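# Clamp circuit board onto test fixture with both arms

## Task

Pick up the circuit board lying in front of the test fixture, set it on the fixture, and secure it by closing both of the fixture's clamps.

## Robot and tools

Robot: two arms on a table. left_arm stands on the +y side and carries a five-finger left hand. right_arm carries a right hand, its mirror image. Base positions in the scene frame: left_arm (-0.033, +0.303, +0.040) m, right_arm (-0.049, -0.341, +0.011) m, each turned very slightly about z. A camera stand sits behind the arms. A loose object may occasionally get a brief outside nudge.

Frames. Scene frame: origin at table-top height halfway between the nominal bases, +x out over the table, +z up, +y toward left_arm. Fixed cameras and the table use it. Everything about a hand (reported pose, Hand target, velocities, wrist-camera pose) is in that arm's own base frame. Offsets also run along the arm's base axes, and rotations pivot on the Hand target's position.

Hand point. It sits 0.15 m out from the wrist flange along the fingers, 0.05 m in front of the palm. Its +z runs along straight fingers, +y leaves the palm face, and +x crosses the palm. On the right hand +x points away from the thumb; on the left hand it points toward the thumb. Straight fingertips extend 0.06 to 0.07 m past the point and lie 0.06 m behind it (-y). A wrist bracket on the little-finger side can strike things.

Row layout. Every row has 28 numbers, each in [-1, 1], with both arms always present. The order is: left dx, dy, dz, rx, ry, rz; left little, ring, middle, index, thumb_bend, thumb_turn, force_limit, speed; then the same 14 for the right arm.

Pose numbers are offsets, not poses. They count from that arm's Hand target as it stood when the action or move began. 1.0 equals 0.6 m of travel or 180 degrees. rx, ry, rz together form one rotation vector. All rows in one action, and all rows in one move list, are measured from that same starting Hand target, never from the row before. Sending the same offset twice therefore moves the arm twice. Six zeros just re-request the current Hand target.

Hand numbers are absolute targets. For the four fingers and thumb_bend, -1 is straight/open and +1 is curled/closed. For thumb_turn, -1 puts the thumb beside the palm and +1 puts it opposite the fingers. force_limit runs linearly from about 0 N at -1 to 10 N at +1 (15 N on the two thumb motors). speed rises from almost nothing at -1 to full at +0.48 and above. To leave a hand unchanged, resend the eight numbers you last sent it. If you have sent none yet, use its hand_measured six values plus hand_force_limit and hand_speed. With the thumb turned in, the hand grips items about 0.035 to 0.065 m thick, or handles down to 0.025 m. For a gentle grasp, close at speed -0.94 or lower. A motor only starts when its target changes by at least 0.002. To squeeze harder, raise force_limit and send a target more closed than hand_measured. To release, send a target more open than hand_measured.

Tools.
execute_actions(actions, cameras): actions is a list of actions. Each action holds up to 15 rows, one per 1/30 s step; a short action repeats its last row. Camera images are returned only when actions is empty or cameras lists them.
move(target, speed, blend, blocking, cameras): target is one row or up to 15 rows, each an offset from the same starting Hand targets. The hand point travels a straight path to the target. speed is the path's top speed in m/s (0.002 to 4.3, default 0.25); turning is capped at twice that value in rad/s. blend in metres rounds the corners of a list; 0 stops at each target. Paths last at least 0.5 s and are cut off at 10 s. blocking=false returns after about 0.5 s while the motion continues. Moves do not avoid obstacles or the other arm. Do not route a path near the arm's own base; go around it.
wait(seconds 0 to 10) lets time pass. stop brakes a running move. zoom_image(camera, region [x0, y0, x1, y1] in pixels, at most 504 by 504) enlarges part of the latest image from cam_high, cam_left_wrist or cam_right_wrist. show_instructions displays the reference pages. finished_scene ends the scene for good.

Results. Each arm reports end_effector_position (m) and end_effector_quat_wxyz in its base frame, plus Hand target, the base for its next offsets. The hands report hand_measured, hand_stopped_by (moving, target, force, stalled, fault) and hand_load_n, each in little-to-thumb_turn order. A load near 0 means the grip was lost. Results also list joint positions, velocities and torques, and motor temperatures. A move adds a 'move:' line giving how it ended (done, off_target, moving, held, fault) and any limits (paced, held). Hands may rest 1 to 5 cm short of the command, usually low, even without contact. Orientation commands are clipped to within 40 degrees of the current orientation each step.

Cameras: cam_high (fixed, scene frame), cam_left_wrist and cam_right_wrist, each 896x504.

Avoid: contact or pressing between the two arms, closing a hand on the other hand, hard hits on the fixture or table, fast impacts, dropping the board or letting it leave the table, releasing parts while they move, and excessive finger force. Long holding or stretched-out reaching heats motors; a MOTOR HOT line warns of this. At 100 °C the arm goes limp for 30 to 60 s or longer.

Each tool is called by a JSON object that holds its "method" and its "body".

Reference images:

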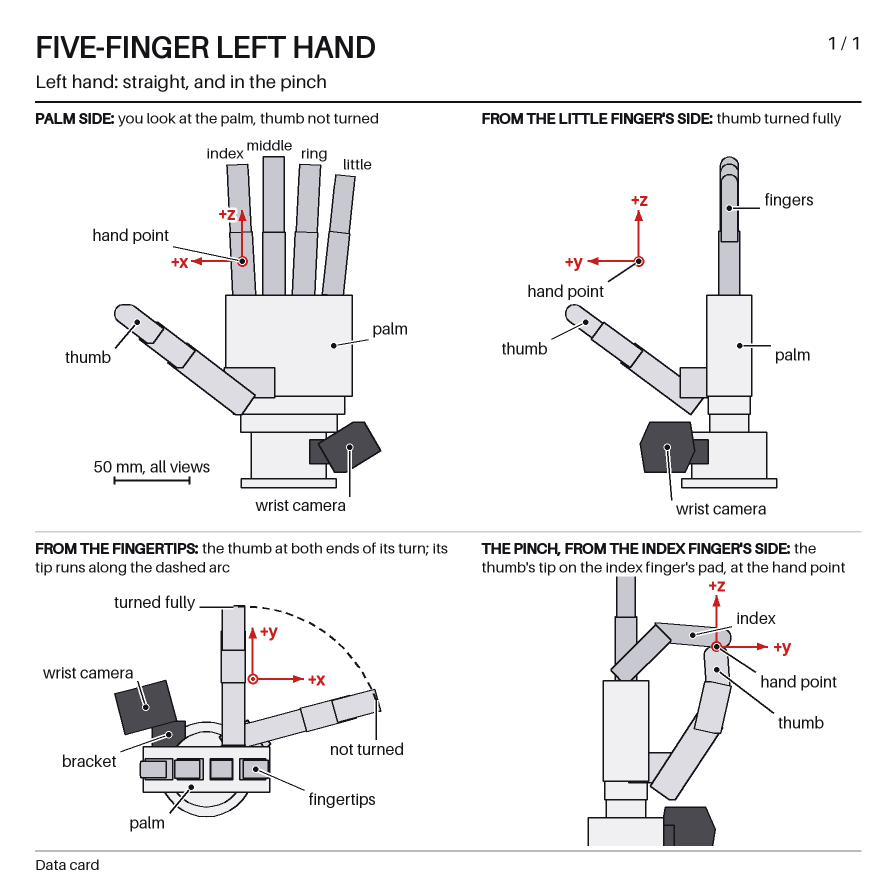

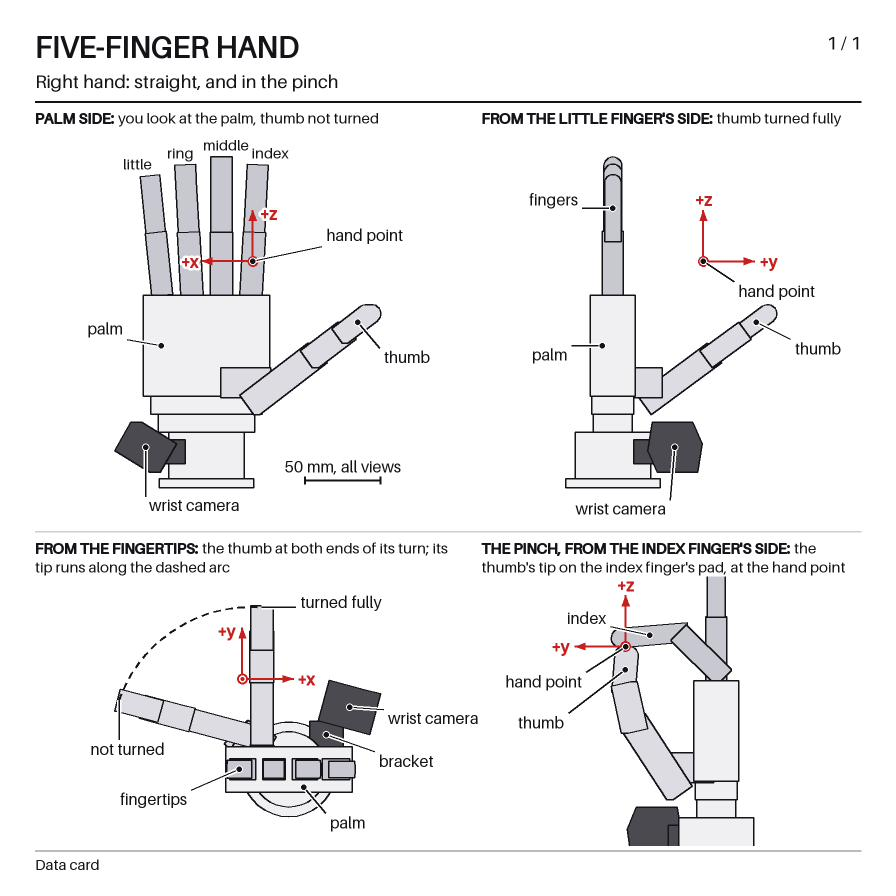

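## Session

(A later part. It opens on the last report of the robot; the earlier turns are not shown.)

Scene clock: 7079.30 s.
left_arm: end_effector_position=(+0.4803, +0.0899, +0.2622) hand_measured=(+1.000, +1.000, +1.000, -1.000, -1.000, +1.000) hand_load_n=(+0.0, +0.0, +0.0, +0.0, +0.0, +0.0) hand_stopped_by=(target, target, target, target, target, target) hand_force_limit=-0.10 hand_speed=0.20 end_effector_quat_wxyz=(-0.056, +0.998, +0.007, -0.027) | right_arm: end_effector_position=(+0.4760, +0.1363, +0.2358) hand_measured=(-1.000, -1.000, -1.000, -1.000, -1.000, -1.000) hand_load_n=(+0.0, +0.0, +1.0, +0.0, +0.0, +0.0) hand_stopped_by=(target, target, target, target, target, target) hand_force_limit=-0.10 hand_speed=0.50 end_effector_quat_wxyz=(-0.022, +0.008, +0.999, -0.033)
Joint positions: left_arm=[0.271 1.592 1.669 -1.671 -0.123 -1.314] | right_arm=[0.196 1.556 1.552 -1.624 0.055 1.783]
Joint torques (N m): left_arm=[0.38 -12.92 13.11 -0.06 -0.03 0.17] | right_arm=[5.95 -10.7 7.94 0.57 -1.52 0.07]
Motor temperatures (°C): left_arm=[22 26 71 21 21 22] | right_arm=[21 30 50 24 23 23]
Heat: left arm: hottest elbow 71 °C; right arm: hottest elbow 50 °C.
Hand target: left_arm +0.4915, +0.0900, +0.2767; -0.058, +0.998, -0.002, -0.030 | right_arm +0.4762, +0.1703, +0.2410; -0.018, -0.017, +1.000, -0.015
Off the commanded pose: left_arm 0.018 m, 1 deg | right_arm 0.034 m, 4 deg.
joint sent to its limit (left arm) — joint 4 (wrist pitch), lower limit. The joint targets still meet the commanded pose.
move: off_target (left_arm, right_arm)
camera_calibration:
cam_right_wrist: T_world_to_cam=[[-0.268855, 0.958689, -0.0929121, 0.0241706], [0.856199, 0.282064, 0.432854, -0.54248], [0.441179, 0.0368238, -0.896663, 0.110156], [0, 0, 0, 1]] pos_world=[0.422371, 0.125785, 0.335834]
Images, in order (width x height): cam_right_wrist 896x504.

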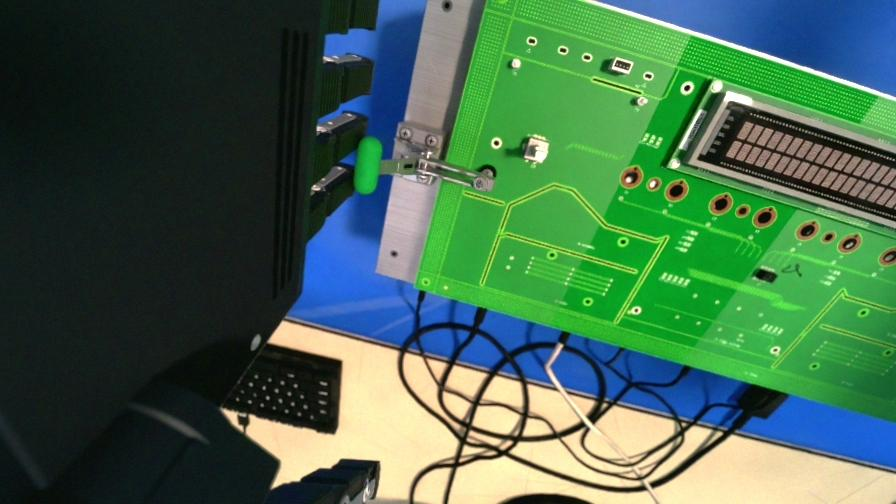

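{"method": "move", "body": {"target": [0,0,0,0,0,0,1,1,1,-1,-1,1,-0.1,0.2,0,0.03,0,0,0,0,-1,-1,-1,-1,-1,-1,-0.1,0.5], "speed": 0.03, "cameras": ["cam_right_wrist"]}}

Scene clock: 7088.30 s.
left_arm: end_effector_position=(+0.4803, +0.0899, +0.2622) hand_measured=(+1.000, +1.000, +1.000, -1.000, -1.000, +1.000) hand_load_n=(+0.0, +0.0, +0.0, +0.0, +0.0, +0.0) hand_stopped_by=(target, target, target, target, target, target) hand_force_limit=-0.10 hand_speed=0.20 end_effector_quat_wxyz=(-0.056, +0.998, +0.007, -0.027) | right_arm: end_effector_position=(+0.4765, +0.1395, +0.2351) hand_measured=(-1.000, -1.000, -1.000, -1.000, -1.000, -1.000) hand_load_n=(+0.0, +0.0, +2.0, +0.0, -0.5, +0.0) hand_stopped_by=(target, target, target, target, target, target) hand_force_limit=-0.10 hand_speed=0.50 end_effector_quat_wxyz=(-0.020, +0.019, +0.999, -0.042)
Joint positions: left_arm=[0.271 1.592 1.669 -1.671 -0.123 -1.314] | right_arm=[0.212 1.556 1.552 -1.625 0.072 1.823]
Joint torques (N m): left_arm=[0.38 -12.92 13.09 -0.06 -0.03 0.16] | right_arm=[7.59 -9.99 8.72 0.5 -2.23 0.07]
Motor temperatures (°C): left_arm=[22 26 71 21 21 22] | right_arm=[21 30 50 24 25 23]
Heat: left arm: hottest elbow 71 °C; right arm: hottest elbow 50 °C.
Hand target: left_arm +0.4915, +0.0900, +0.2767; -0.058, +0.998, -0.002, -0.030 | right_arm +0.4763, +0.1882, +0.2410; -0.018, -0.017, +1.000, -0.015
Off the commanded pose: left_arm 0.018 m, 1 deg | right_arm 0.049 m, 5 deg.
joint sent to its limit (left arm) — joint 4 (wrist pitch), lower limit. The joint targets still meet the commanded pose.
move: off_target (left_arm, right_arm)
camera_calibration:
cam_right_wrist: T_world_to_cam=[[-0.246974, 0.96254, -0.111895, 0.0146383], [0.860109, 0.270936, 0.432211, -0.543612], [0.446337, 0.0105026, -0.894803, 0.110025], [0, 0, 0, 1]] pos_world=[0.422072, 0.132038, 0.335044]
Images, in order (width x height): cam_right_wrist 896x504.

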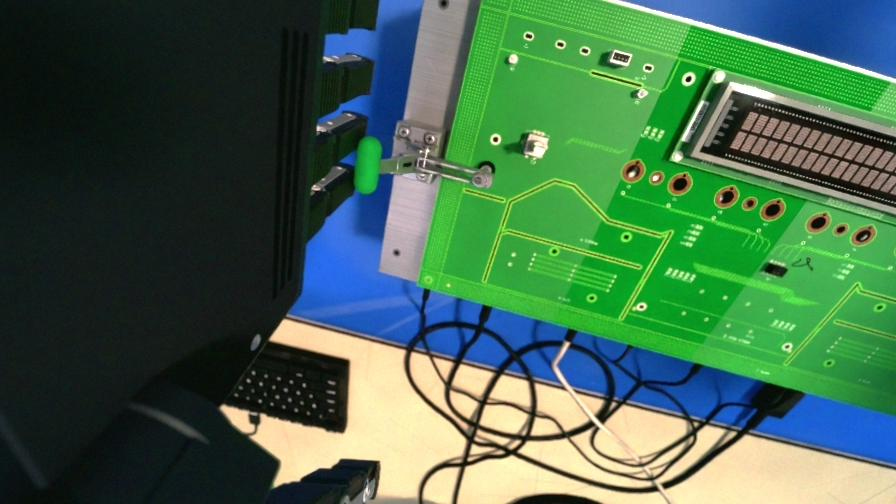

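{"method": "move", "body": {"target": [0,0,0,0,0,0,1,1,1,-1,-1,1,-0.1,0.2,0,0.03,0,0,0,0,-1,-1,-1,-1,-1,-1,-0.1,0.5], "speed": 0.03, "cameras": ["cam_right_wrist"]}}

Scene clock: 7096.77 s.
left_arm: end_effector_position=(+0.4803, +0.0899, +0.2622) hand_measured=(+1.000, +1.000, +1.000, -1.000, -1.000, +1.000) hand_load_n=(+0.0, +0.0, +0.0, +0.0, +0.0, +0.0) hand_stopped_by=(target, target, target, target, target, target) hand_force_limit=-0.10 hand_speed=0.20 end_effector_quat_wxyz=(-0.056, +0.998, +0.007, -0.027) | right_arm: end_effector_position=(+0.4763, +0.1497, +0.2394) hand_measured=(-1.000, -1.000, -1.000, -1.000, -1.000, -1.000) hand_load_n=(+0.0, +0.0, +2.5, +0.0, +0.0, +0.0) hand_stopped_by=(target, target, target, target, target, target) hand_force_limit=-0.10 hand_speed=0.50 end_effector_quat_wxyz=(-0.015, +0.024, +0.999, -0.046)
Joint positions: left_arm=[0.271 1.592 1.669 -1.671 -0.123 -1.314] | right_arm=[0.239 1.556 1.563 -1.632 0.08 1.861]
Joint torques (N m): left_arm=[0.38 -12.92 13.09 -0.06 -0.03 0.16] | right_arm=[8.47 -9 8.96 0.61 -2.6 0.04]
Motor temperatures (°C): left_arm=[22 26 71 21 21 22] | right_arm=[21 30 50 24 28 23]
Heat: left arm: hottest elbow 71 °C; right arm: hottest elbow 50 °C.
Hand target: left_arm +0.4915, +0.0900, +0.2767; -0.058, +0.998, -0.002, -0.030 | right_arm +0.4764, +0.2061, +0.2410; -0.018, -0.017, +1.000, -0.015
Off the commanded pose: left_arm 0.018 m, 1 deg | right_arm 0.057 m, 6 deg.
joint sent to its limit (left arm) — joint 4 (wrist pitch), lower limit. The joint targets still meet the commanded pose.
move: off_target (left_arm, right_arm)
camera_calibration:
cam_right_wrist: T_world_to_cam=[[-0.235766, 0.964116, -0.122044, 0.00212132], [0.85863, 0.265478, 0.438494, -0.548095], [0.455159, -0.00140846, -0.890409, 0.110355], [0, 0, 0, 1]] pos_world=[0.420882, 0.143617, 0.338856]
Images, in order (width x height): cam_right_wrist 896x504.

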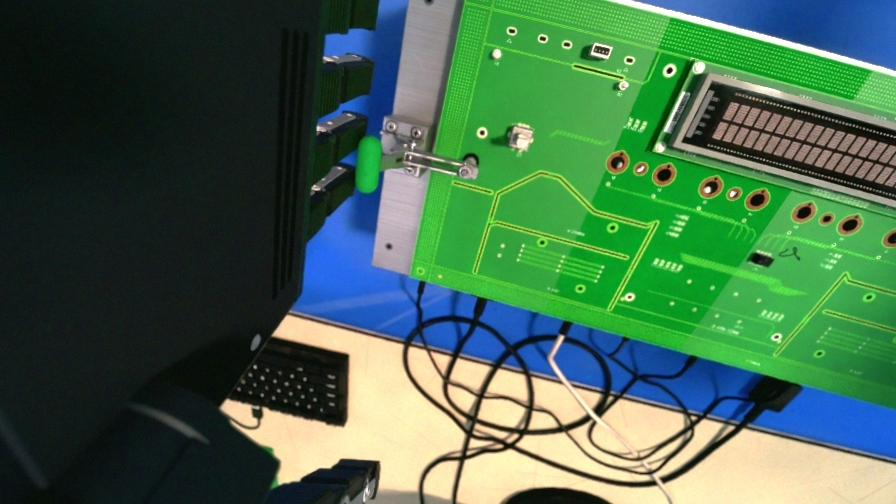

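{"method": "move", "body": {"target": [0,0,0,0,0,0,1,1,1,-1,-1,1,-0.1,0.2,0,0.02,-0.005,0,0,0,-1,-1,-1,-1,-1,-1,-0.1,0.5], "speed": 0.03, "cameras": ["cam_right_wrist", "cam_high"]}}

Scene clock: 7100.90 s.
left_arm: end_effector_position=(+0.4803, +0.0899, +0.2622) hand_measured=(+1.000, +1.000, +1.000, -1.000, -1.000, +1.000) hand_load_n=(+0.0, +0.0, +0.5, +0.0, +0.0, +0.5) hand_stopped_by=(target, target, target, target, target, target) hand_force_limit=-0.10 hand_speed=0.20 end_effector_quat_wxyz=(-0.056, +0.998, +0.007, -0.027) | right_arm: end_effector_position=(+0.4771, +0.1510, +0.2388) hand_measured=(-1.000, -1.000, -1.000, -1.000, -1.000, -1.000) hand_load_n=(+0.0, +0.0, +3.0, +0.0, +0.0, +0.0) hand_stopped_by=(target, target, target, target, target, target) hand_force_limit=-0.10 hand_speed=0.50 end_effector_quat_wxyz=(-0.014, +0.033, +0.998, -0.050)
Joint positions: left_arm=[0.271 1.592 1.669 -1.671 -0.123 -1.314] | right_arm=[0.247 1.557 1.563 -1.632 0.089 1.886]
Joint torques (N m): left_arm=[0.38 -12.98 13.09 -0.03 -0.03 0.16] | right_arm=[9.7 -8.53 9.01 0.79 -2.98 0.02]
Motor temperatures (°C): left_arm=[22 26 71 21 21 22] | right_arm=[21 30 50 24 30 23]
Heat: left arm: hottest elbow 71 °C; right arm: hottest elbow 50 °C.
Hand target: left_arm +0.4915, +0.0900, +0.2767; -0.058, +0.998, -0.002, -0.030 | right_arm +0.4763, +0.2183, +0.2379; -0.018, -0.017, +1.000, -0.015
Off the commanded pose: left_arm 0.018 m, 1 deg | right_arm 0.067 m, 7 deg.
joint sent to its limit (left arm) — joint 4 (wrist pitch), lower limit. The joint targets still meet the commanded pose.
move: off_target (left_arm, right_arm)
camera_calibration:
cam_right_wrist: T_world_to_cam=[[-0.219314, 0.966621, -0.132459, -0.00485549], [0.86121, 0.255597, 0.439304, -0.548696], [0.458497, -0.0177289, -0.888519, 0.109916], [0, 0, 0, 1]] pos_world=[0.421082, 0.146887, 0.338064]
Images, in order (width x height): cam_high 896x504, cam_right_wrist 896x504.

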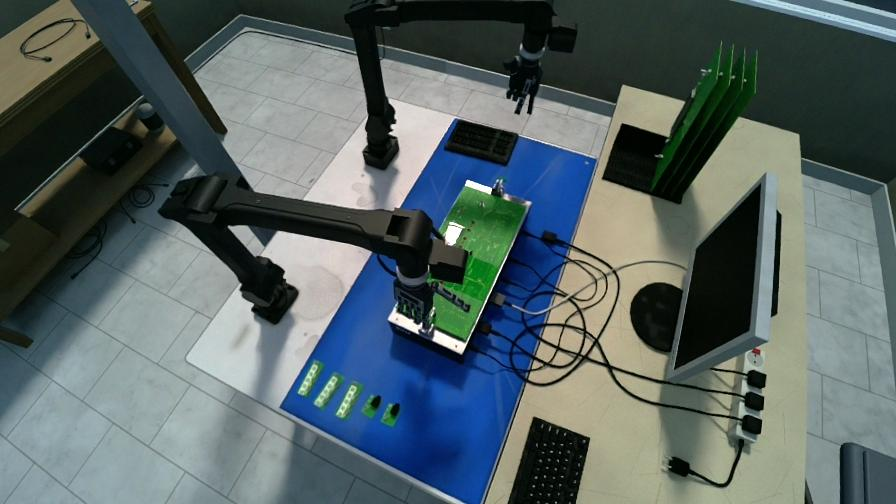

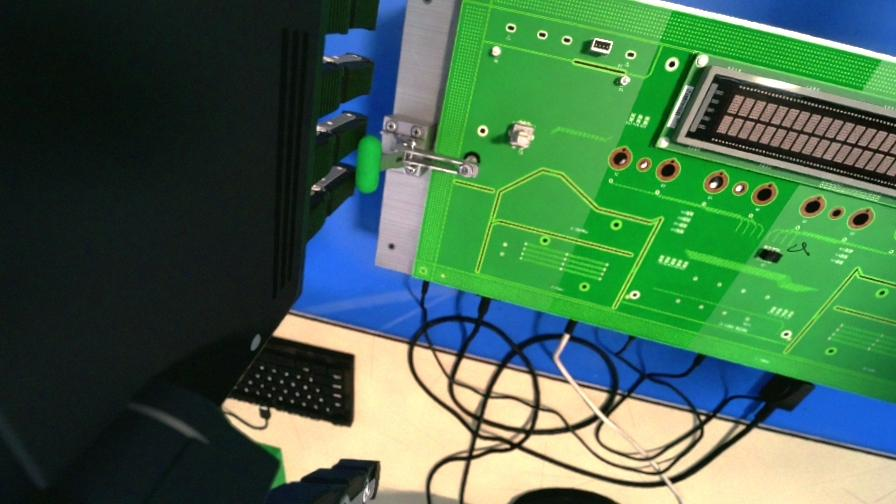

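{"method": "zoom_image", "body": {"camera": "cam_right_wrist", "region": [320, 60, 560, 280]}}

{"method": "zoom_image", "body": {"camera": "cam_high", "region": [360, 250, 500, 380]}}

Scaled by 2.100.

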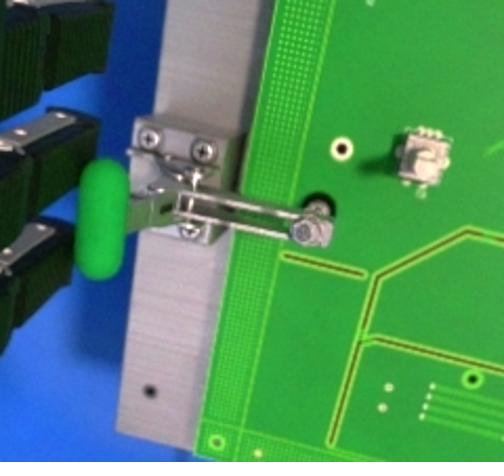

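Scaled by 3.600.

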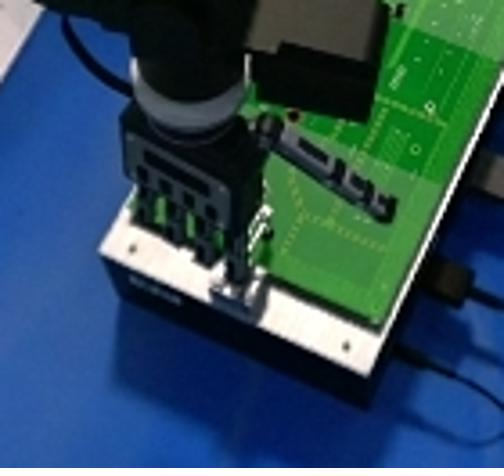

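{"method": "move", "body": {"target": [0,0,0,0,0,0,1,1,1,-1,-1,1,-0.1,0.2,0,-0.125,0,0,0,0,-1,-1,-1,-1,-1,-1,-0.1,0.5], "speed": 0.06, "cameras": ["cam_right_wrist", "cam_high"]}}

{"method": "zoom_image", "body": {"camera": "cam_right_wrist", "region": [320, 60, 560, 280]}}

Scene clock: 7111.67 s.
left_arm: end_effector_position=(+0.4803, +0.0899, +0.2622) hand_measured=(+1.000, +1.000, +1.000, -1.000, -1.000, +1.000) hand_load_n=(+0.0, +0.0, +0.0, +0.0, +0.0, +0.0) hand_stopped_by=(target, target, target, target, target, target) hand_force_limit=-0.10 hand_speed=0.20 end_effector_quat_wxyz=(-0.056, +0.998, +0.007, -0.027) | right_arm: end_effector_position=(+0.4750, +0.1394, +0.2394) hand_measured=(-1.000, -1.000, -1.000, -1.000, -1.000, -1.000) hand_load_n=(+0.0, +0.0, +0.0, +0.0, +0.0, +0.0) hand_stopped_by=(target, target, target, target, target, target) hand_force_limit=-0.10 hand_speed=0.50 end_effector_quat_wxyz=(-0.022, -0.008, +1.000, -0.021)
Joint positions: left_arm=[0.271 1.592 1.669 -1.671 -0.123 -1.314] | right_arm=[0.19 1.555 1.558 -1.624 0.032 1.745]
Joint torques (N m): left_arm=[0.38 -12.92 13.09 -0.02 -0.03 0.17] | right_arm=[1.38 -11.63 5.96 1.02 -0.52 -0.05]
Motor temperatures (°C): left_arm=[22 26 71 21 21 22] | right_arm=[21 30 50 24 35 23]
Heat: left arm: hottest elbow 71 °C; right arm: hottest elbow 50 °C.
Hand target: left_arm +0.4915, +0.0900, +0.2767; -0.058, +0.998, -0.002, -0.030 | right_arm +0.4763, +0.1432, +0.2379; -0.018, -0.017, +1.000, -0.015
Off the commanded pose: left_arm 0.018 m, 1 deg | right_arm 0.004 m, 1 deg.
joint sent to its limit (left arm) — joint 4 (wrist pitch), lower limit. The joint targets still meet the commanded pose.
move: off_target (left_arm)
camera_calibration:
cam_right_wrist: T_world_to_cam=[[-0.298593, 0.951919, -0.068502, 0.0304174], [0.847588, 0.297489, 0.439425, -0.543625], [0.438676, 0.0731478, -0.895663, 0.109597], [0, 0, 0, 1]] pos_world=[0.421775, 0.124751, 0.339128]
Images, in order (width x height): cam_high 896x504, cam_right_wrist 896x504.

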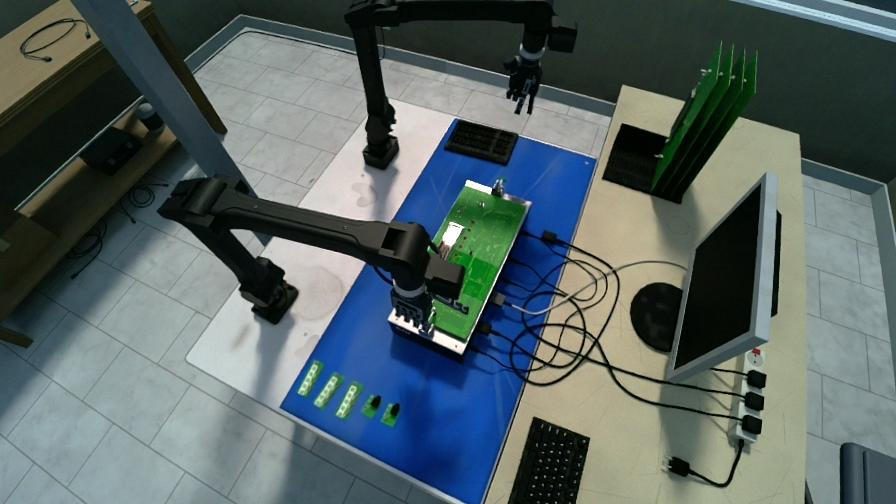

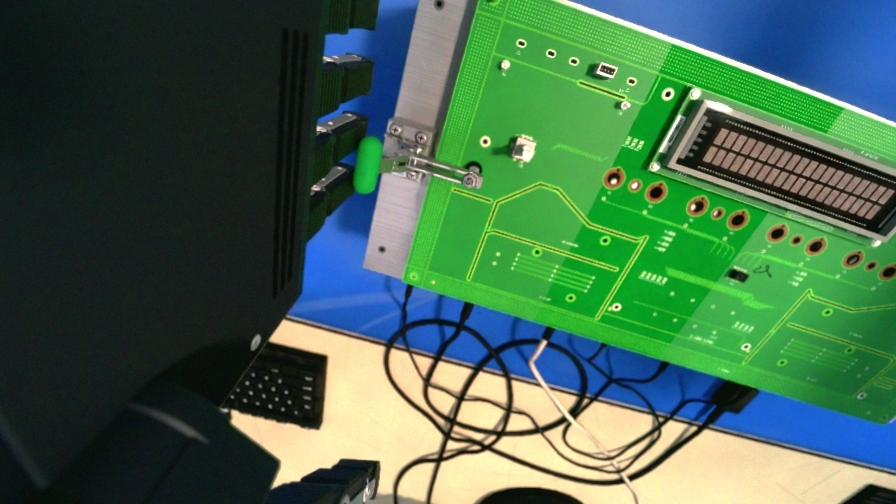

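Scaled by 2.100.

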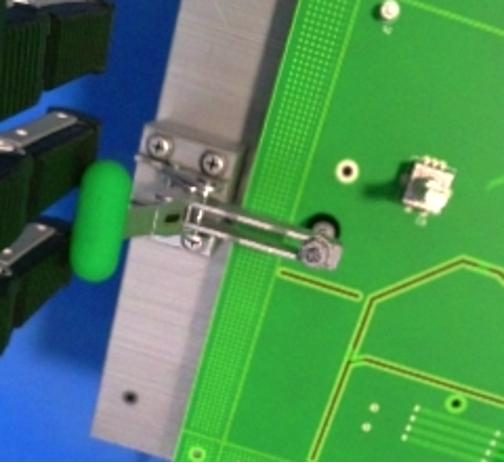

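{"method": "move", "body": {"target": [[0,0,0,0,0,0,1,1,1,-1,-1,1,-0.1,0.2,0,0.06,-0.012,0,0,0.03,-1,-1,-1,-1,-1,-1,-0.1,0.5],[0,0,0,0,0,0,1,1,1,-1,-1,1,-0.1,0.2,0,0.125,-0.012,0,0,0.045,-1,-1,-1,-1,-1,-1,-0.1,0.5]], "speed": 0.04, "blend": [0.01,0], "cameras": ["cam_right_wrist"]}}

Scene clock: 7128.40 s.
left_arm: end_effector_position=(+0.4803, +0.0899, +0.2622) hand_measured=(+1.000, +1.000, +1.000, -1.000, -1.000, +1.000) hand_load_n=(+0.0, +0.0, +0.0, +0.0, +0.0, +0.0) hand_stopped_by=(target, target, target, target, target, target) hand_force_limit=-0.10 hand_speed=0.20 end_effector_quat_wxyz=(-0.056, +0.998, +0.007, -0.027) | right_arm: end_effector_position=(+0.4714, +0.1517, +0.2360) hand_measured=(-1.000, -1.000, -1.000, -1.000, -1.000, -1.000) hand_load_n=(+0.0, +0.0, +0.5, +2.0, +0.0, +0.0) hand_stopped_by=(target, target, target, target, target, target) hand_force_limit=-0.10 hand_speed=0.50 end_effector_quat_wxyz=(-0.017, -0.031, +0.998, -0.050)
Joint positions: left_arm=[0.271 1.592 1.669 -1.671 -0.123 -1.314] | right_arm=[0.24 1.561 1.561 -1.627 0.091 1.752]
Joint torques (N m): left_arm=[0.32 -12.92 13.08 -0.05 -0.03 0.16] | right_arm=[9.47 -7.65 9.14 1.28 -2.81 -0.11]
Motor temperatures (°C): left_arm=[22 26 71 21 21 22] | right_arm=[21 30 49 24 30 23]
Heat: left arm: hottest elbow 71 °C; right arm: hottest elbow 49 °C.
Hand target: left_arm +0.4915, +0.0900, +0.2767; -0.058, +0.998, -0.002, -0.030 | right_arm +0.4763, +0.2181, +0.2307; -0.017, -0.087, +0.996, -0.016
Off the commanded pose: left_arm 0.018 m, 1 deg | right_arm 0.067 m, 8 deg.
joint sent to its limit (left arm) — joint 4 (wrist pitch), lower limit. The joint targets still meet the commanded pose.
move: off_target (left_arm, right_arm)
camera_calibration:
cam_right_wrist: T_world_to_cam=[[-0.341639, 0.93127, -0.126568, 0.0545132], [0.828168, 0.361973, 0.427916, -0.540676], [0.44432, 0.0413732, -0.894912, 0.109155], [0, 0, 0, 1]] pos_world=[0.417895, 0.140428, 0.335948]
Images, in order (width x height): cam_right_wrist 896x504.

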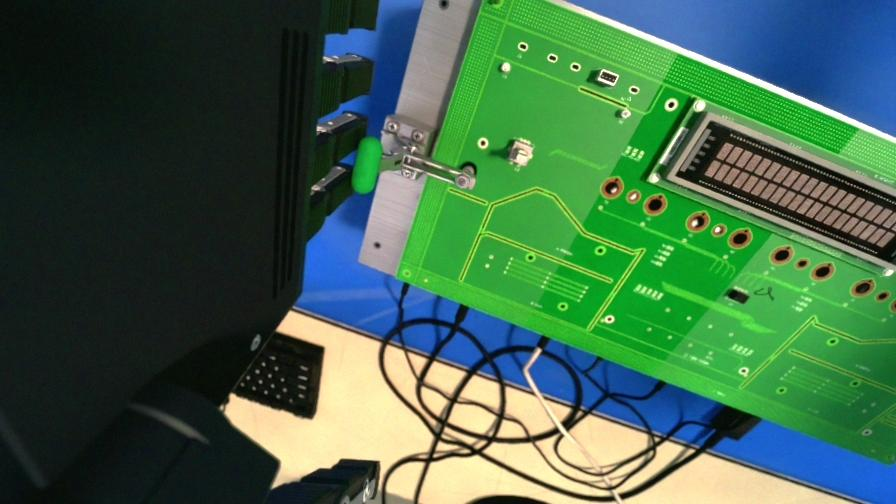

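{"method": "move", "body": {"target": [0,0,0,0,0,0,1,1,1,-1,-1,1,-0.1,0.2,0.003,0.03,0,0,0,0.01,-1,-1,-1,-1,-1,-1,-0.1,0.5], "speed": 0.04, "cameras": ["cam_right_wrist"]}}

Scene clock: 7134.37 s.
left_arm: end_effector_position=(+0.4803, +0.0899, +0.2622) hand_measured=(+1.000, +1.000, +1.000, -1.000, -1.000, +1.000) hand_load_n=(+0.0, +0.0, +0.0, +0.0, +0.0, +0.0) hand_stopped_by=(target, target, target, target, target, target) hand_force_limit=-0.10 hand_speed=0.20 end_effector_quat_wxyz=(-0.056, +0.998, +0.007, -0.027) | right_arm: end_effector_position=(+0.4711, +0.1602, +0.2353) hand_measured=(-1.000, -1.000, -1.000, -1.000, -1.000, -1.000) hand_load_n=(+0.0, +0.0, +0.0, +2.5, +0.0, +0.0) hand_stopped_by=(target, target, target, target, target, target) hand_force_limit=-0.10 hand_speed=0.50 end_effector_quat_wxyz=(-0.023, -0.040, +0.997, -0.058)
Joint positions: left_arm=[0.271 1.592 1.669 -1.671 -0.123 -1.314] | right_arm=[0.262 1.578 1.582 -1.645 0.104 1.757]
Joint torques (N m): left_arm=[0.38 -12.92 13.09 -0.05 -0.02 0.16] | right_arm=[10.23 -7.65 9.51 1.7 -3.3 -0.19]
Motor temperatures (°C): left_arm=[22 26 71 21 21 22] | right_arm=[21 30 50 24 34 23]
Heat: left arm: hottest elbow 71 °C; right arm: hottest elbow 50 °C.
Hand target: left_arm +0.4915, +0.0900, +0.2767; -0.058, +0.998, -0.002, -0.030 | right_arm +0.4780, +0.2362, +0.2308; -0.017, -0.103, +0.994, -0.016
Off the commanded pose: left_arm 0.018 m, 1 deg | right_arm 0.076 m, 9 deg.
joint sent to its limit (left arm) — joint 4 (wrist pitch), lower limit. The joint targets still meet the commanded pose.
move: off_target (left_arm, right_arm)
camera_calibration:
cam_right_wrist: T_world_to_cam=[[-0.359423, 0.922908, -0.138044, 0.0588174], [0.826168, 0.383488, 0.412774, -0.542074], [0.433891, 0.0343131, -0.900312, 0.115699], [0, 0, 0, 1]] pos_world=[0.418784, 0.149626, 0.336039]
Images, in order (width x height): cam_right_wrist 896x504.

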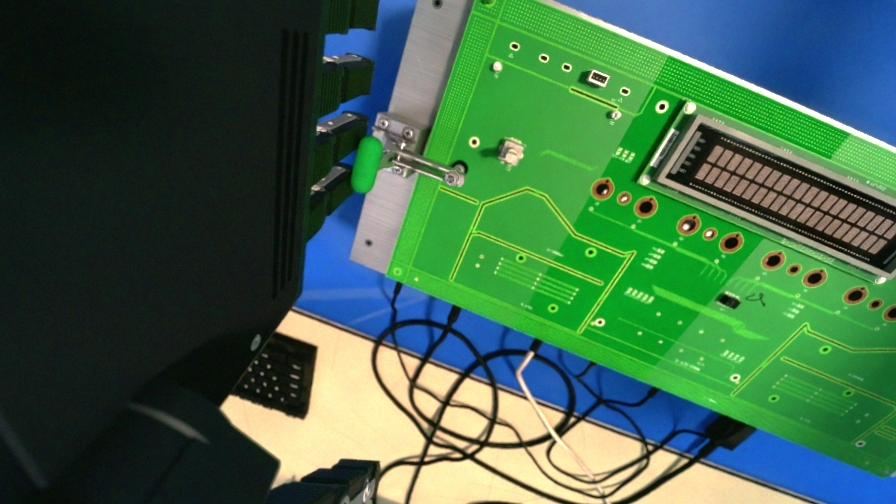

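{"method": "move", "body": {"target": [0,0,0,0,0,0,1,1,1,-1,-1,1,-0.1,0.2,0.003,0.02,0,0,0,0.005,-1,-1,-1,-1,-1,-1,-0.1,0.5], "speed": 0.04, "cameras": ["cam_right_wrist"]}}

Scene clock: 7141.20 s.
left_arm: end_effector_position=(+0.4803, +0.0899, +0.2622) hand_measured=(+1.000, +1.000, +1.000, -1.000, -1.000, +1.000) hand_load_n=(+0.0, +0.0, +0.0, +0.0, +0.0, +0.0) hand_stopped_by=(target, target, target, target, target, target) hand_force_limit=-0.10 hand_speed=0.20 end_effector_quat_wxyz=(-0.056, +0.998, +0.007, -0.027) | right_arm: end_effector_position=(+0.4718, +0.1611, +0.2350) hand_measured=(-1.000, -1.000, -1.000, -1.000, -1.000, -1.000) hand_load_n=(+0.0, +0.0, +0.5, +3.0, +0.0, +0.5) hand_stopped_by=(target, target, target, target, target, target) hand_force_limit=-0.10 hand_speed=0.50 end_effector_quat_wxyz=(-0.027, -0.039, +0.997, -0.062)
Joint positions: left_arm=[0.271 1.592 1.669 -1.671 -0.123 -1.314] | right_arm=[0.266 1.588 1.594 -1.658 0.108 1.763]
Joint torques (N m): left_arm=[0.44 -12.92 13.09 -0.03 -0.03 0.16] | right_arm=[11.58 -7.59 9.8 1.99 -3.51 -0.2]
Motor temperatures (°C): left_arm=[22 26 71 21 21 22] | right_arm=[22 30 52 24 39 23]
Heat: left arm: hottest elbow 71 °C; right arm: hottest elbow 52 °C.
Hand target: left_arm +0.4915, +0.0900, +0.2767; -0.058, +0.998, -0.002, -0.030 | right_arm +0.4798, +0.2483, +0.2309; -0.017, -0.111, +0.994, -0.016
Off the commanded pose: left_arm 0.018 m, 1 deg | right_arm 0.088 m, 10 deg.
joint sent to its limit (left arm) — joint 4 (wrist pitch), lower limit. The joint targets still meet the commanded pose.
move: off_target (left_arm, right_arm)
camera_calibration:
cam_right_wrist: T_world_to_cam=[[-0.35926, 0.922464, -0.141392, 0.05898], [0.830425, 0.385121, 0.402587, -0.542724], [0.425826, 0.0272178, -0.904396, 0.120961], [0, 0, 0, 1]] pos_world=[0.420372, 0.151316, 0.33623]
Images, in order (width x height): cam_right_wrist 896x504.

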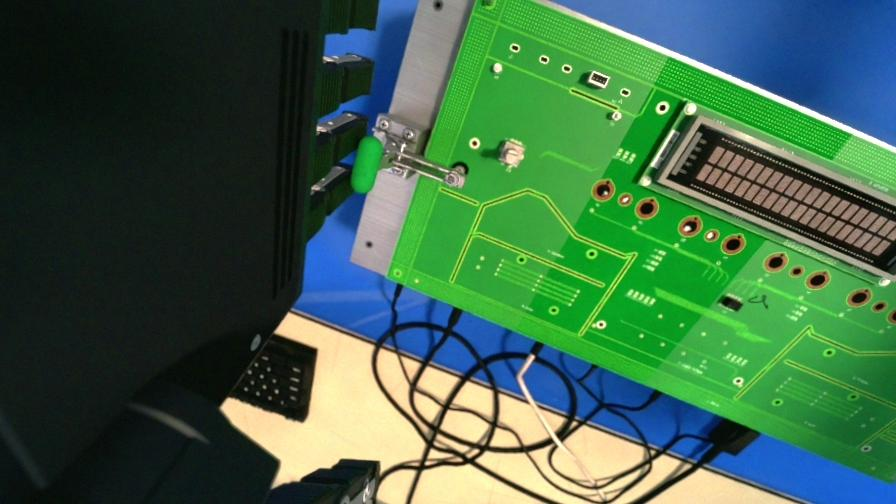

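{"method": "move", "body": {"target": [0,0,0,0,0,0,1,1,1,-1,-1,1,-0.1,0.2,-0.005,-0.17,0.01,0,0,-0.055,-1,-1,-1,-1,-1,-1,-0.1,0.5], "speed": 0.08, "cameras": ["cam_right_wrist", "cam_high"]}}

{"method": "zoom_image", "body": {"camera": "cam_right_wrist", "region": [320, 60, 560, 280]}}

Scene clock: 7146.57 s.
left_arm: end_effector_position=(+0.4803, +0.0899, +0.2622) hand_measured=(+1.000, +1.000, +1.000, -1.000, -1.000, +1.000) hand_load_n=(+0.0, +0.0, +0.0, +0.0, +0.0, +0.0) hand_stopped_by=(target, target, target, target, target, target) hand_force_limit=-0.10 hand_speed=0.20 end_effector_quat_wxyz=(-0.056, +0.998, +0.007, -0.027) | right_arm: end_effector_position=(+0.4764, +0.1480, +0.2336) hand_measured=(-1.000, -1.000, -1.000, -1.000, -1.000, -1.000) hand_load_n=(+0.0, +0.0, +0.0, +0.0, +0.0, +0.0) hand_stopped_by=(target, target, target, target, target, target) hand_force_limit=-0.10 hand_speed=0.50 end_effector_quat_wxyz=(-0.025, -0.022, +0.999, -0.018)
Joint positions: left_arm=[0.271 1.592 1.669 -1.671 -0.123 -1.314] | right_arm=[0.203 1.571 1.56 -1.617 0.027 1.731]
Joint torques (N m): left_arm=[0.38 -12.92 13.09 -0.03 -0.03 0.16] | right_arm=[0.73 -12.75 5.96 0.81 -0.29 -0.01]
Motor temperatures (°C): left_arm=[22 26 71 21 21 22] | right_arm=[22 30 53 24 41 23]
Heat: left arm: hottest elbow 71 °C; right arm: hottest elbow 53 °C.
Hand target: left_arm +0.4915, +0.0900, +0.2767; -0.058, +0.998, -0.002, -0.030 | right_arm +0.4768, +0.1462, +0.2367; -0.018, -0.025, +0.999, -0.015
Off the commanded pose: left_arm 0.018 m, 1 deg | right_arm 0.004 m, 1 deg.
joint sent to its limit (left arm) — joint 4 (wrist pitch), lower limit. The joint targets still meet the commanded pose.
move: off_target (left_arm)
camera_calibration:
cam_right_wrist: T_world_to_cam=[[-0.324792, 0.943763, -0.0618239, 0.0343334], [0.842168, 0.318339, 0.435216, -0.544361], [0.430422, 0.0892886, -0.898201, 0.105302], [0, 0, 0, 1]] pos_world=[0.42427, 0.131486, 0.33362]
Images, in order (width x height): cam_high 896x504, cam_right_wrist 896x504.

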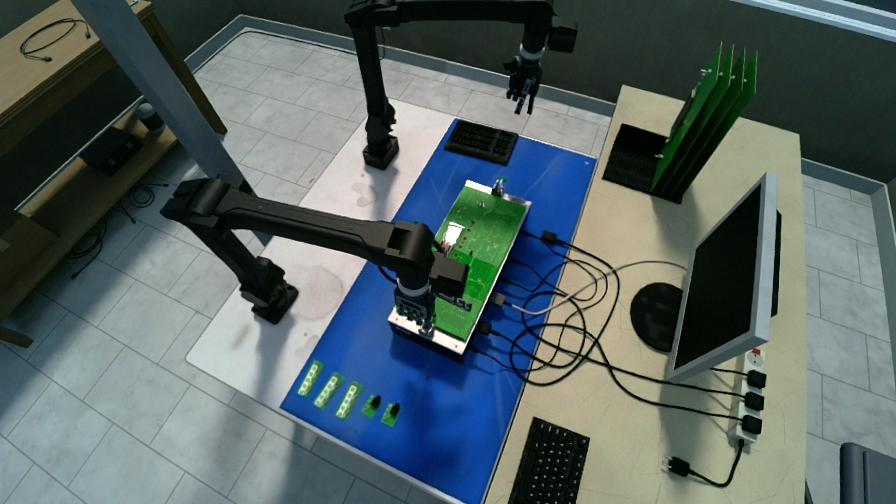

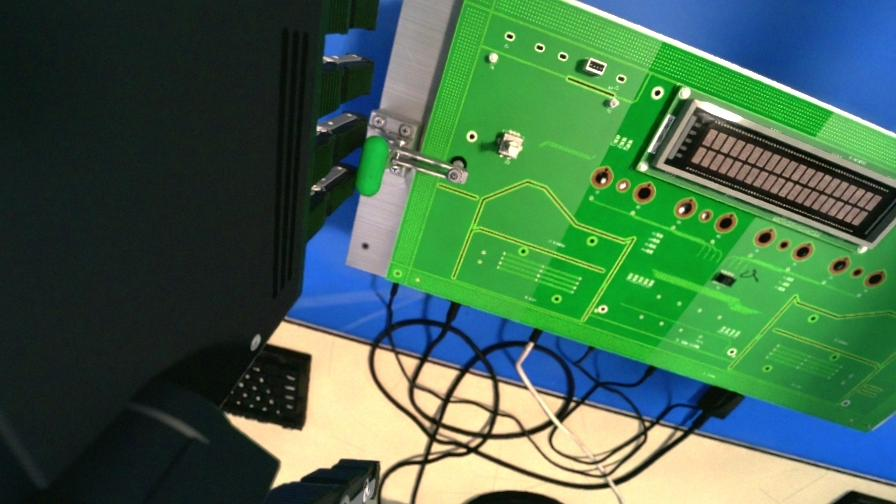

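Scaled by 2.100.

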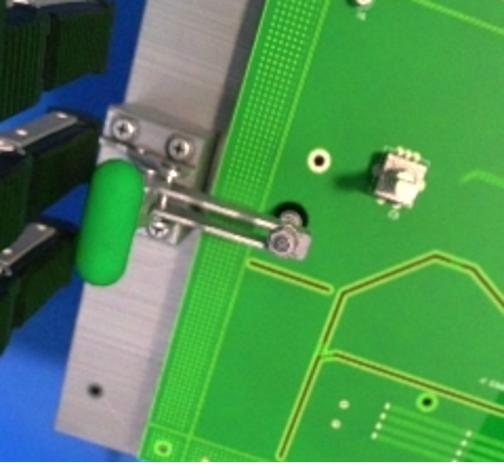

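{"method": "move", "body": {"target": [0,0,0,0,0,0,1,1,1,-1,-1,1,-0.1,0.2,0,-0.025,0,0,0,0,-1,-1,-1,-1,-1,-1,-0.1,0.5], "speed": 0.08, "cameras": ["cam_right_wrist"]}}

{"method": "zoom_image", "body": {"camera": "cam_right_wrist", "region": [320, 60, 560, 280]}}

Scene clock: 7153.20 s.
left_arm: end_effector_position=(+0.4803, +0.0899, +0.2622) hand_measured=(+1.000, +1.000, +1.000, -1.000, -1.000, +1.000) hand_load_n=(+0.0, +0.0, +0.0, +0.0, +0.0, +0.0) hand_stopped_by=(target, target, target, target, target, target) hand_force_limit=-0.10 hand_speed=0.20 end_effector_quat_wxyz=(-0.056, +0.998, +0.007, -0.027) | right_arm: end_effector_position=(+0.4777, +0.1325, +0.2307) hand_measured=(-1.000, -1.000, -1.000, -1.000, -1.000, -1.000) hand_load_n=(+0.0, +0.0, +0.5, +0.0, +0.0, +0.0) hand_stopped_by=(target, target, target, target, target, target) hand_force_limit=-0.10 hand_speed=0.50 end_effector_quat_wxyz=(-0.029, -0.021, +0.999, -0.018)
Joint positions: left_arm=[0.271 1.592 1.669 -1.671 -0.123 -1.314] | right_arm=[0.169 1.571 1.553 -1.614 0.027 1.699]
Joint torques (N m): left_arm=[0.38 -12.86 13.08 -0.05 -0.03 0.16] | right_arm=[0.91 -13.27 5.9 0.81 -0.23 -0.01]
Motor temperatures (°C): left_arm=[22 26 71 21 21 22] | right_arm=[22 30 52 24 37 23]
Heat: left arm: hottest elbow 71 °C; right arm: hottest elbow 52 °C.
Hand target: left_arm +0.4915, +0.0900, +0.2767; -0.058, +0.998, -0.002, -0.030 | right_arm +0.4769, +0.1313, +0.2368; -0.018, -0.025, +0.999, -0.015
Off the commanded pose: left_arm 0.018 m, 1 deg | right_arm 0.006 m, 1 deg.
joint sent to its limit (left arm) — joint 4 (wrist pitch), lower limit. The joint targets still meet the commanded pose.
move: off_target (left_arm)
camera_calibration:
cam_right_wrist: T_world_to_cam=[[-0.323232, 0.944499, -0.0586793, 0.047619], [0.845651, 0.316122, 0.430048, -0.539358], [0.42473, 0.0893834, -0.900897, 0.106748], [0, 0, 0, 1]] pos_world=[0.426162, 0.115985, 0.330913]
Images, in order (width x height): cam_right_wrist 896x504.

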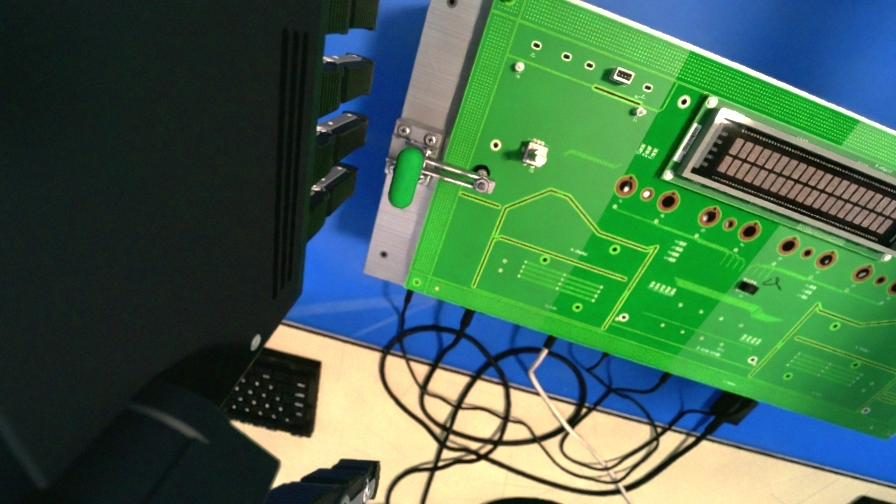

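Scaled by 2.100.

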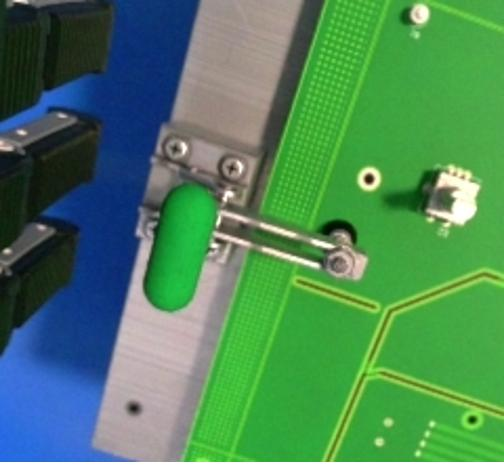

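{"method": "move", "body": {"target": [[0,0,0,0,0,0,-1,-1,-1,0,-1,-1,-0.1,0.5,0,-0.08,0.15,0,0,0,-1,-1,-1,-1,-1,-1,-0.1,0.5],[-0.029,-0.1,-0.186,0,0,0,-1,-1,-1,0,-1,-1,-0.1,0.5,-0.1,-0.05,0.2,0,0,0,-1,-1,-1,-1,-1,-1,-0.1,0.5]], "speed": 0.15, "cameras": ["all"]}}

Scene clock: 7175.53 s.
left_arm: end_effector_position=(+0.4688, +0.0332, +0.1515) hand_measured=(-1.000, -1.000, -1.000, +0.000, -1.000, -1.000) hand_load_n=(-0.5, +0.0, +0.0, +0.0, +0.0, +0.0) hand_stopped_by=(target, target, target, target, target, target) hand_force_limit=-0.10 hand_speed=0.50 end_effector_quat_wxyz=(-0.054, +0.997, -0.007, -0.050) | right_arm: end_effector_position=(+0.4222, +0.0986, +0.3557) hand_measured=(-1.000, -1.000, -1.000, -1.000, -1.000, -1.000) hand_load_n=(+0.0, +0.0, +0.0, +0.0, +0.0, +0.0) hand_stopped_by=(target, target, target, target, target, target) hand_force_limit=-0.10 hand_speed=0.50 end_effector_quat_wxyz=(+0.077, -0.028, +0.997, +0.002)
Joint positions: left_arm=[0.157 1.59 1.377 -1.439 -0.123 -1.404] | right_arm=[0.097 1.304 1.575 -1.688 0.006 1.612]
Joint torques (N m): left_arm=[0.03 -15.21 9.24 0.51 -0.06 -0.12] | right_arm=[1.85 -8.47 5.96 0.49 -0.3 0.2]
Motor temperatures (°C): left_arm=[22 26 72 21 21 22] | right_arm=[21 30 49 24 30 23]
Heat: left arm: hottest elbow 72 °C; right arm: hottest elbow 49 °C.
Hand target: left_arm +0.4741, +0.0301, +0.1652; -0.058, +0.998, -0.002, -0.030 | right_arm +0.4168, +0.1012, +0.3568; -0.018, -0.025, +0.999, -0.015
Off the commanded pose: left_arm 0.015 m, 2 deg | right_arm 0.006 m, 11 deg.
joint sent to its limit (right arm) — joint 4 (wrist pitch), lower limit. The joint targets are off in orientation, not in position.
move: off_target (left_arm, right_arm)
camera_calibration:
cam_left_wrist: T_world_to_cam=[[0.25772, 0.961609, 0.0942823, -0.170138], [0.895403, -0.27436, 0.350685, -0.458423], [0.363089, -0.00595791, -0.931735, 0.0877963], [0, 0, 0, 1]] pos_world=[0.422444, 0.038356, 0.258606]
cam_right_wrist: T_world_to_cam=[[-0.323447, 0.942463, -0.0845296, 0.0785789], [0.730604, 0.305507, 0.610642, -0.550211], [0.601332, 0.135753, -0.787382, 0.126541], [0, 0, 0, 1]] pos_world=[0.351309, 0.0768571, 0.44226]

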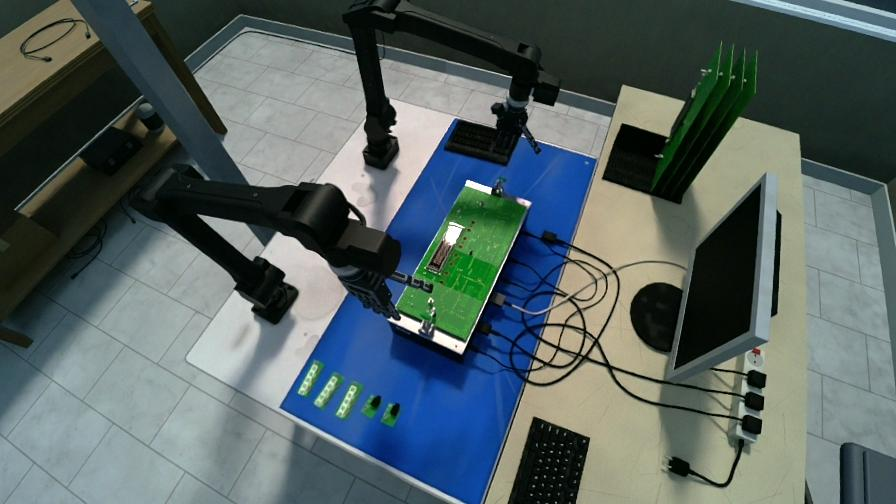

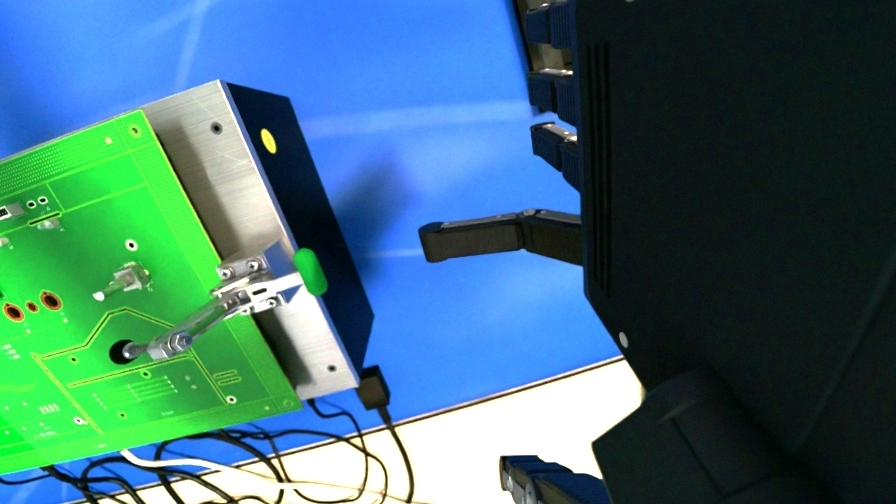

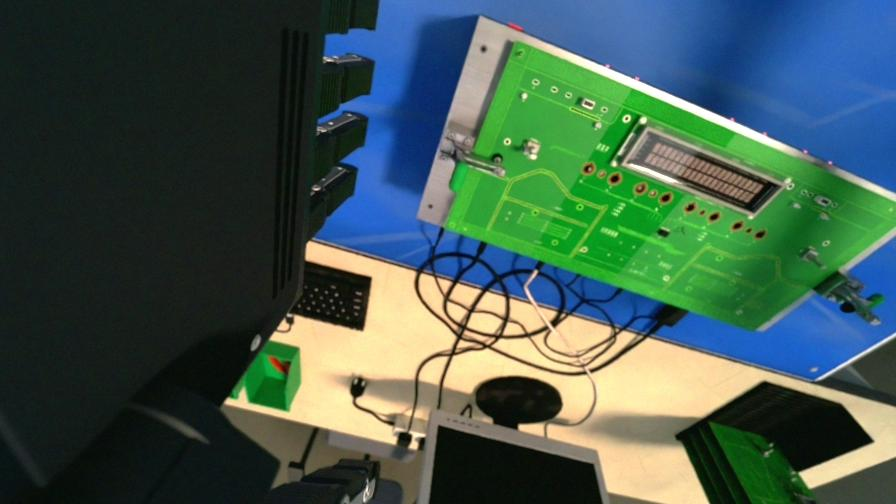

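{"method": "move", "body": {"target": [0.0037,-0.039,-0.07,0,0,0,-1,-1,-1,0,-1,-1,-0.1,0.5,0,0,0,0,0,0,-1,-1,-1,-1,-1,-1,-0.1,0.5], "speed": 0.1, "cameras": ["cam_left_wrist"]}}

{"method": "zoom_image", "body": {"camera": "cam_left_wrist", "region": [200, 150, 480, 410]}}

Scene clock: 7191.43 s.
left_arm: end_effector_position=(+0.4717, +0.0099, +0.1223) hand_measured=(-1.000, -1.000, -1.000, +0.000, -1.000, -1.000) hand_load_n=(+0.0, +0.0, +0.0, +0.0, -0.5, +0.0) hand_stopped_by=(target, target, target, target, target, target) hand_force_limit=-0.10 hand_speed=0.50 end_effector_quat_wxyz=(-0.057, +0.998, -0.007, -0.036) | right_arm: end_effector_position=(+0.4222, +0.0986, +0.3557) hand_measured=(-1.000, -1.000, -1.000, -1.000, -1.000, -1.000) hand_load_n=(+0.0, +0.0, +0.0, +0.0, +0.0, +0.0) hand_stopped_by=(target, target, target, target, target, target) hand_force_limit=-0.10 hand_speed=0.50 end_effector_quat_wxyz=(+0.077, -0.028, +0.997, +0.002)
Joint positions: left_arm=[0.105 1.59 1.297 -1.337 -0.121 -1.455] | right_arm=[0.097 1.304 1.575 -1.688 0.006 1.612]
Joint torques (N m): left_arm=[0.09 -13.22 8.84 0.57 -0.04 -0.14] | right_arm=[1.85 -8.47 5.94 0.49 -0.3 0.19]
Motor temperatures (°C): left_arm=[22 28 71 21 21 22] | right_arm=[21 30 48 24 29 23]
Heat: left arm: hottest elbow 71 °C; right arm: hottest elbow 48 °C.
Hand target: left_arm +0.4764, +0.0067, +0.1233; -0.058, +0.998, -0.002, -0.030 | right_arm +0.4168, +0.1012, +0.3568; -0.018, -0.025, +0.999, -0.015
Off the commanded pose: left_arm 0.006 m, 1 deg | right_arm 0.006 m, 11 deg.
joint sent to its limit (right arm) — joint 4 (wrist pitch), lower limit. The joint targets are off in orientation, not in position.
move: off_target (right_arm)
camera_calibration:
cam_left_wrist: T_world_to_cam=[[0.255627, 0.960807, 0.107261, -0.146332], [0.884808, -0.277217, 0.374519, -0.455154], [0.389576, -0.000831502, -0.920994, 0.0456382], [0, 0, 0, 1]] pos_world=[0.422351, 0.0144579, 0.228192]
Images, in order (width x height): cam_left_wrist 896x504.

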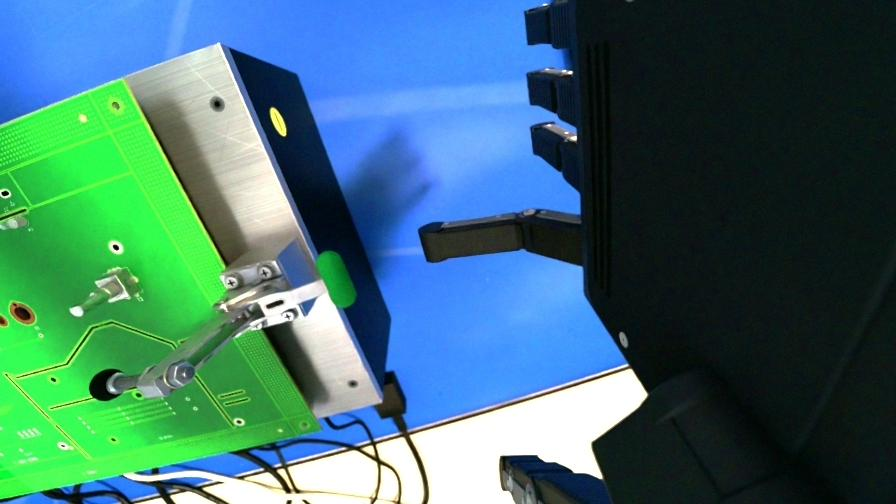

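Scaled by 1.800.

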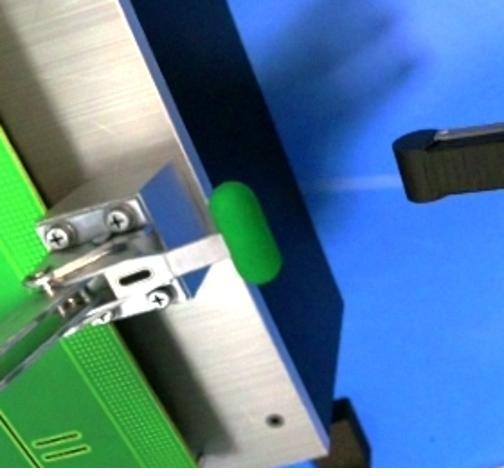

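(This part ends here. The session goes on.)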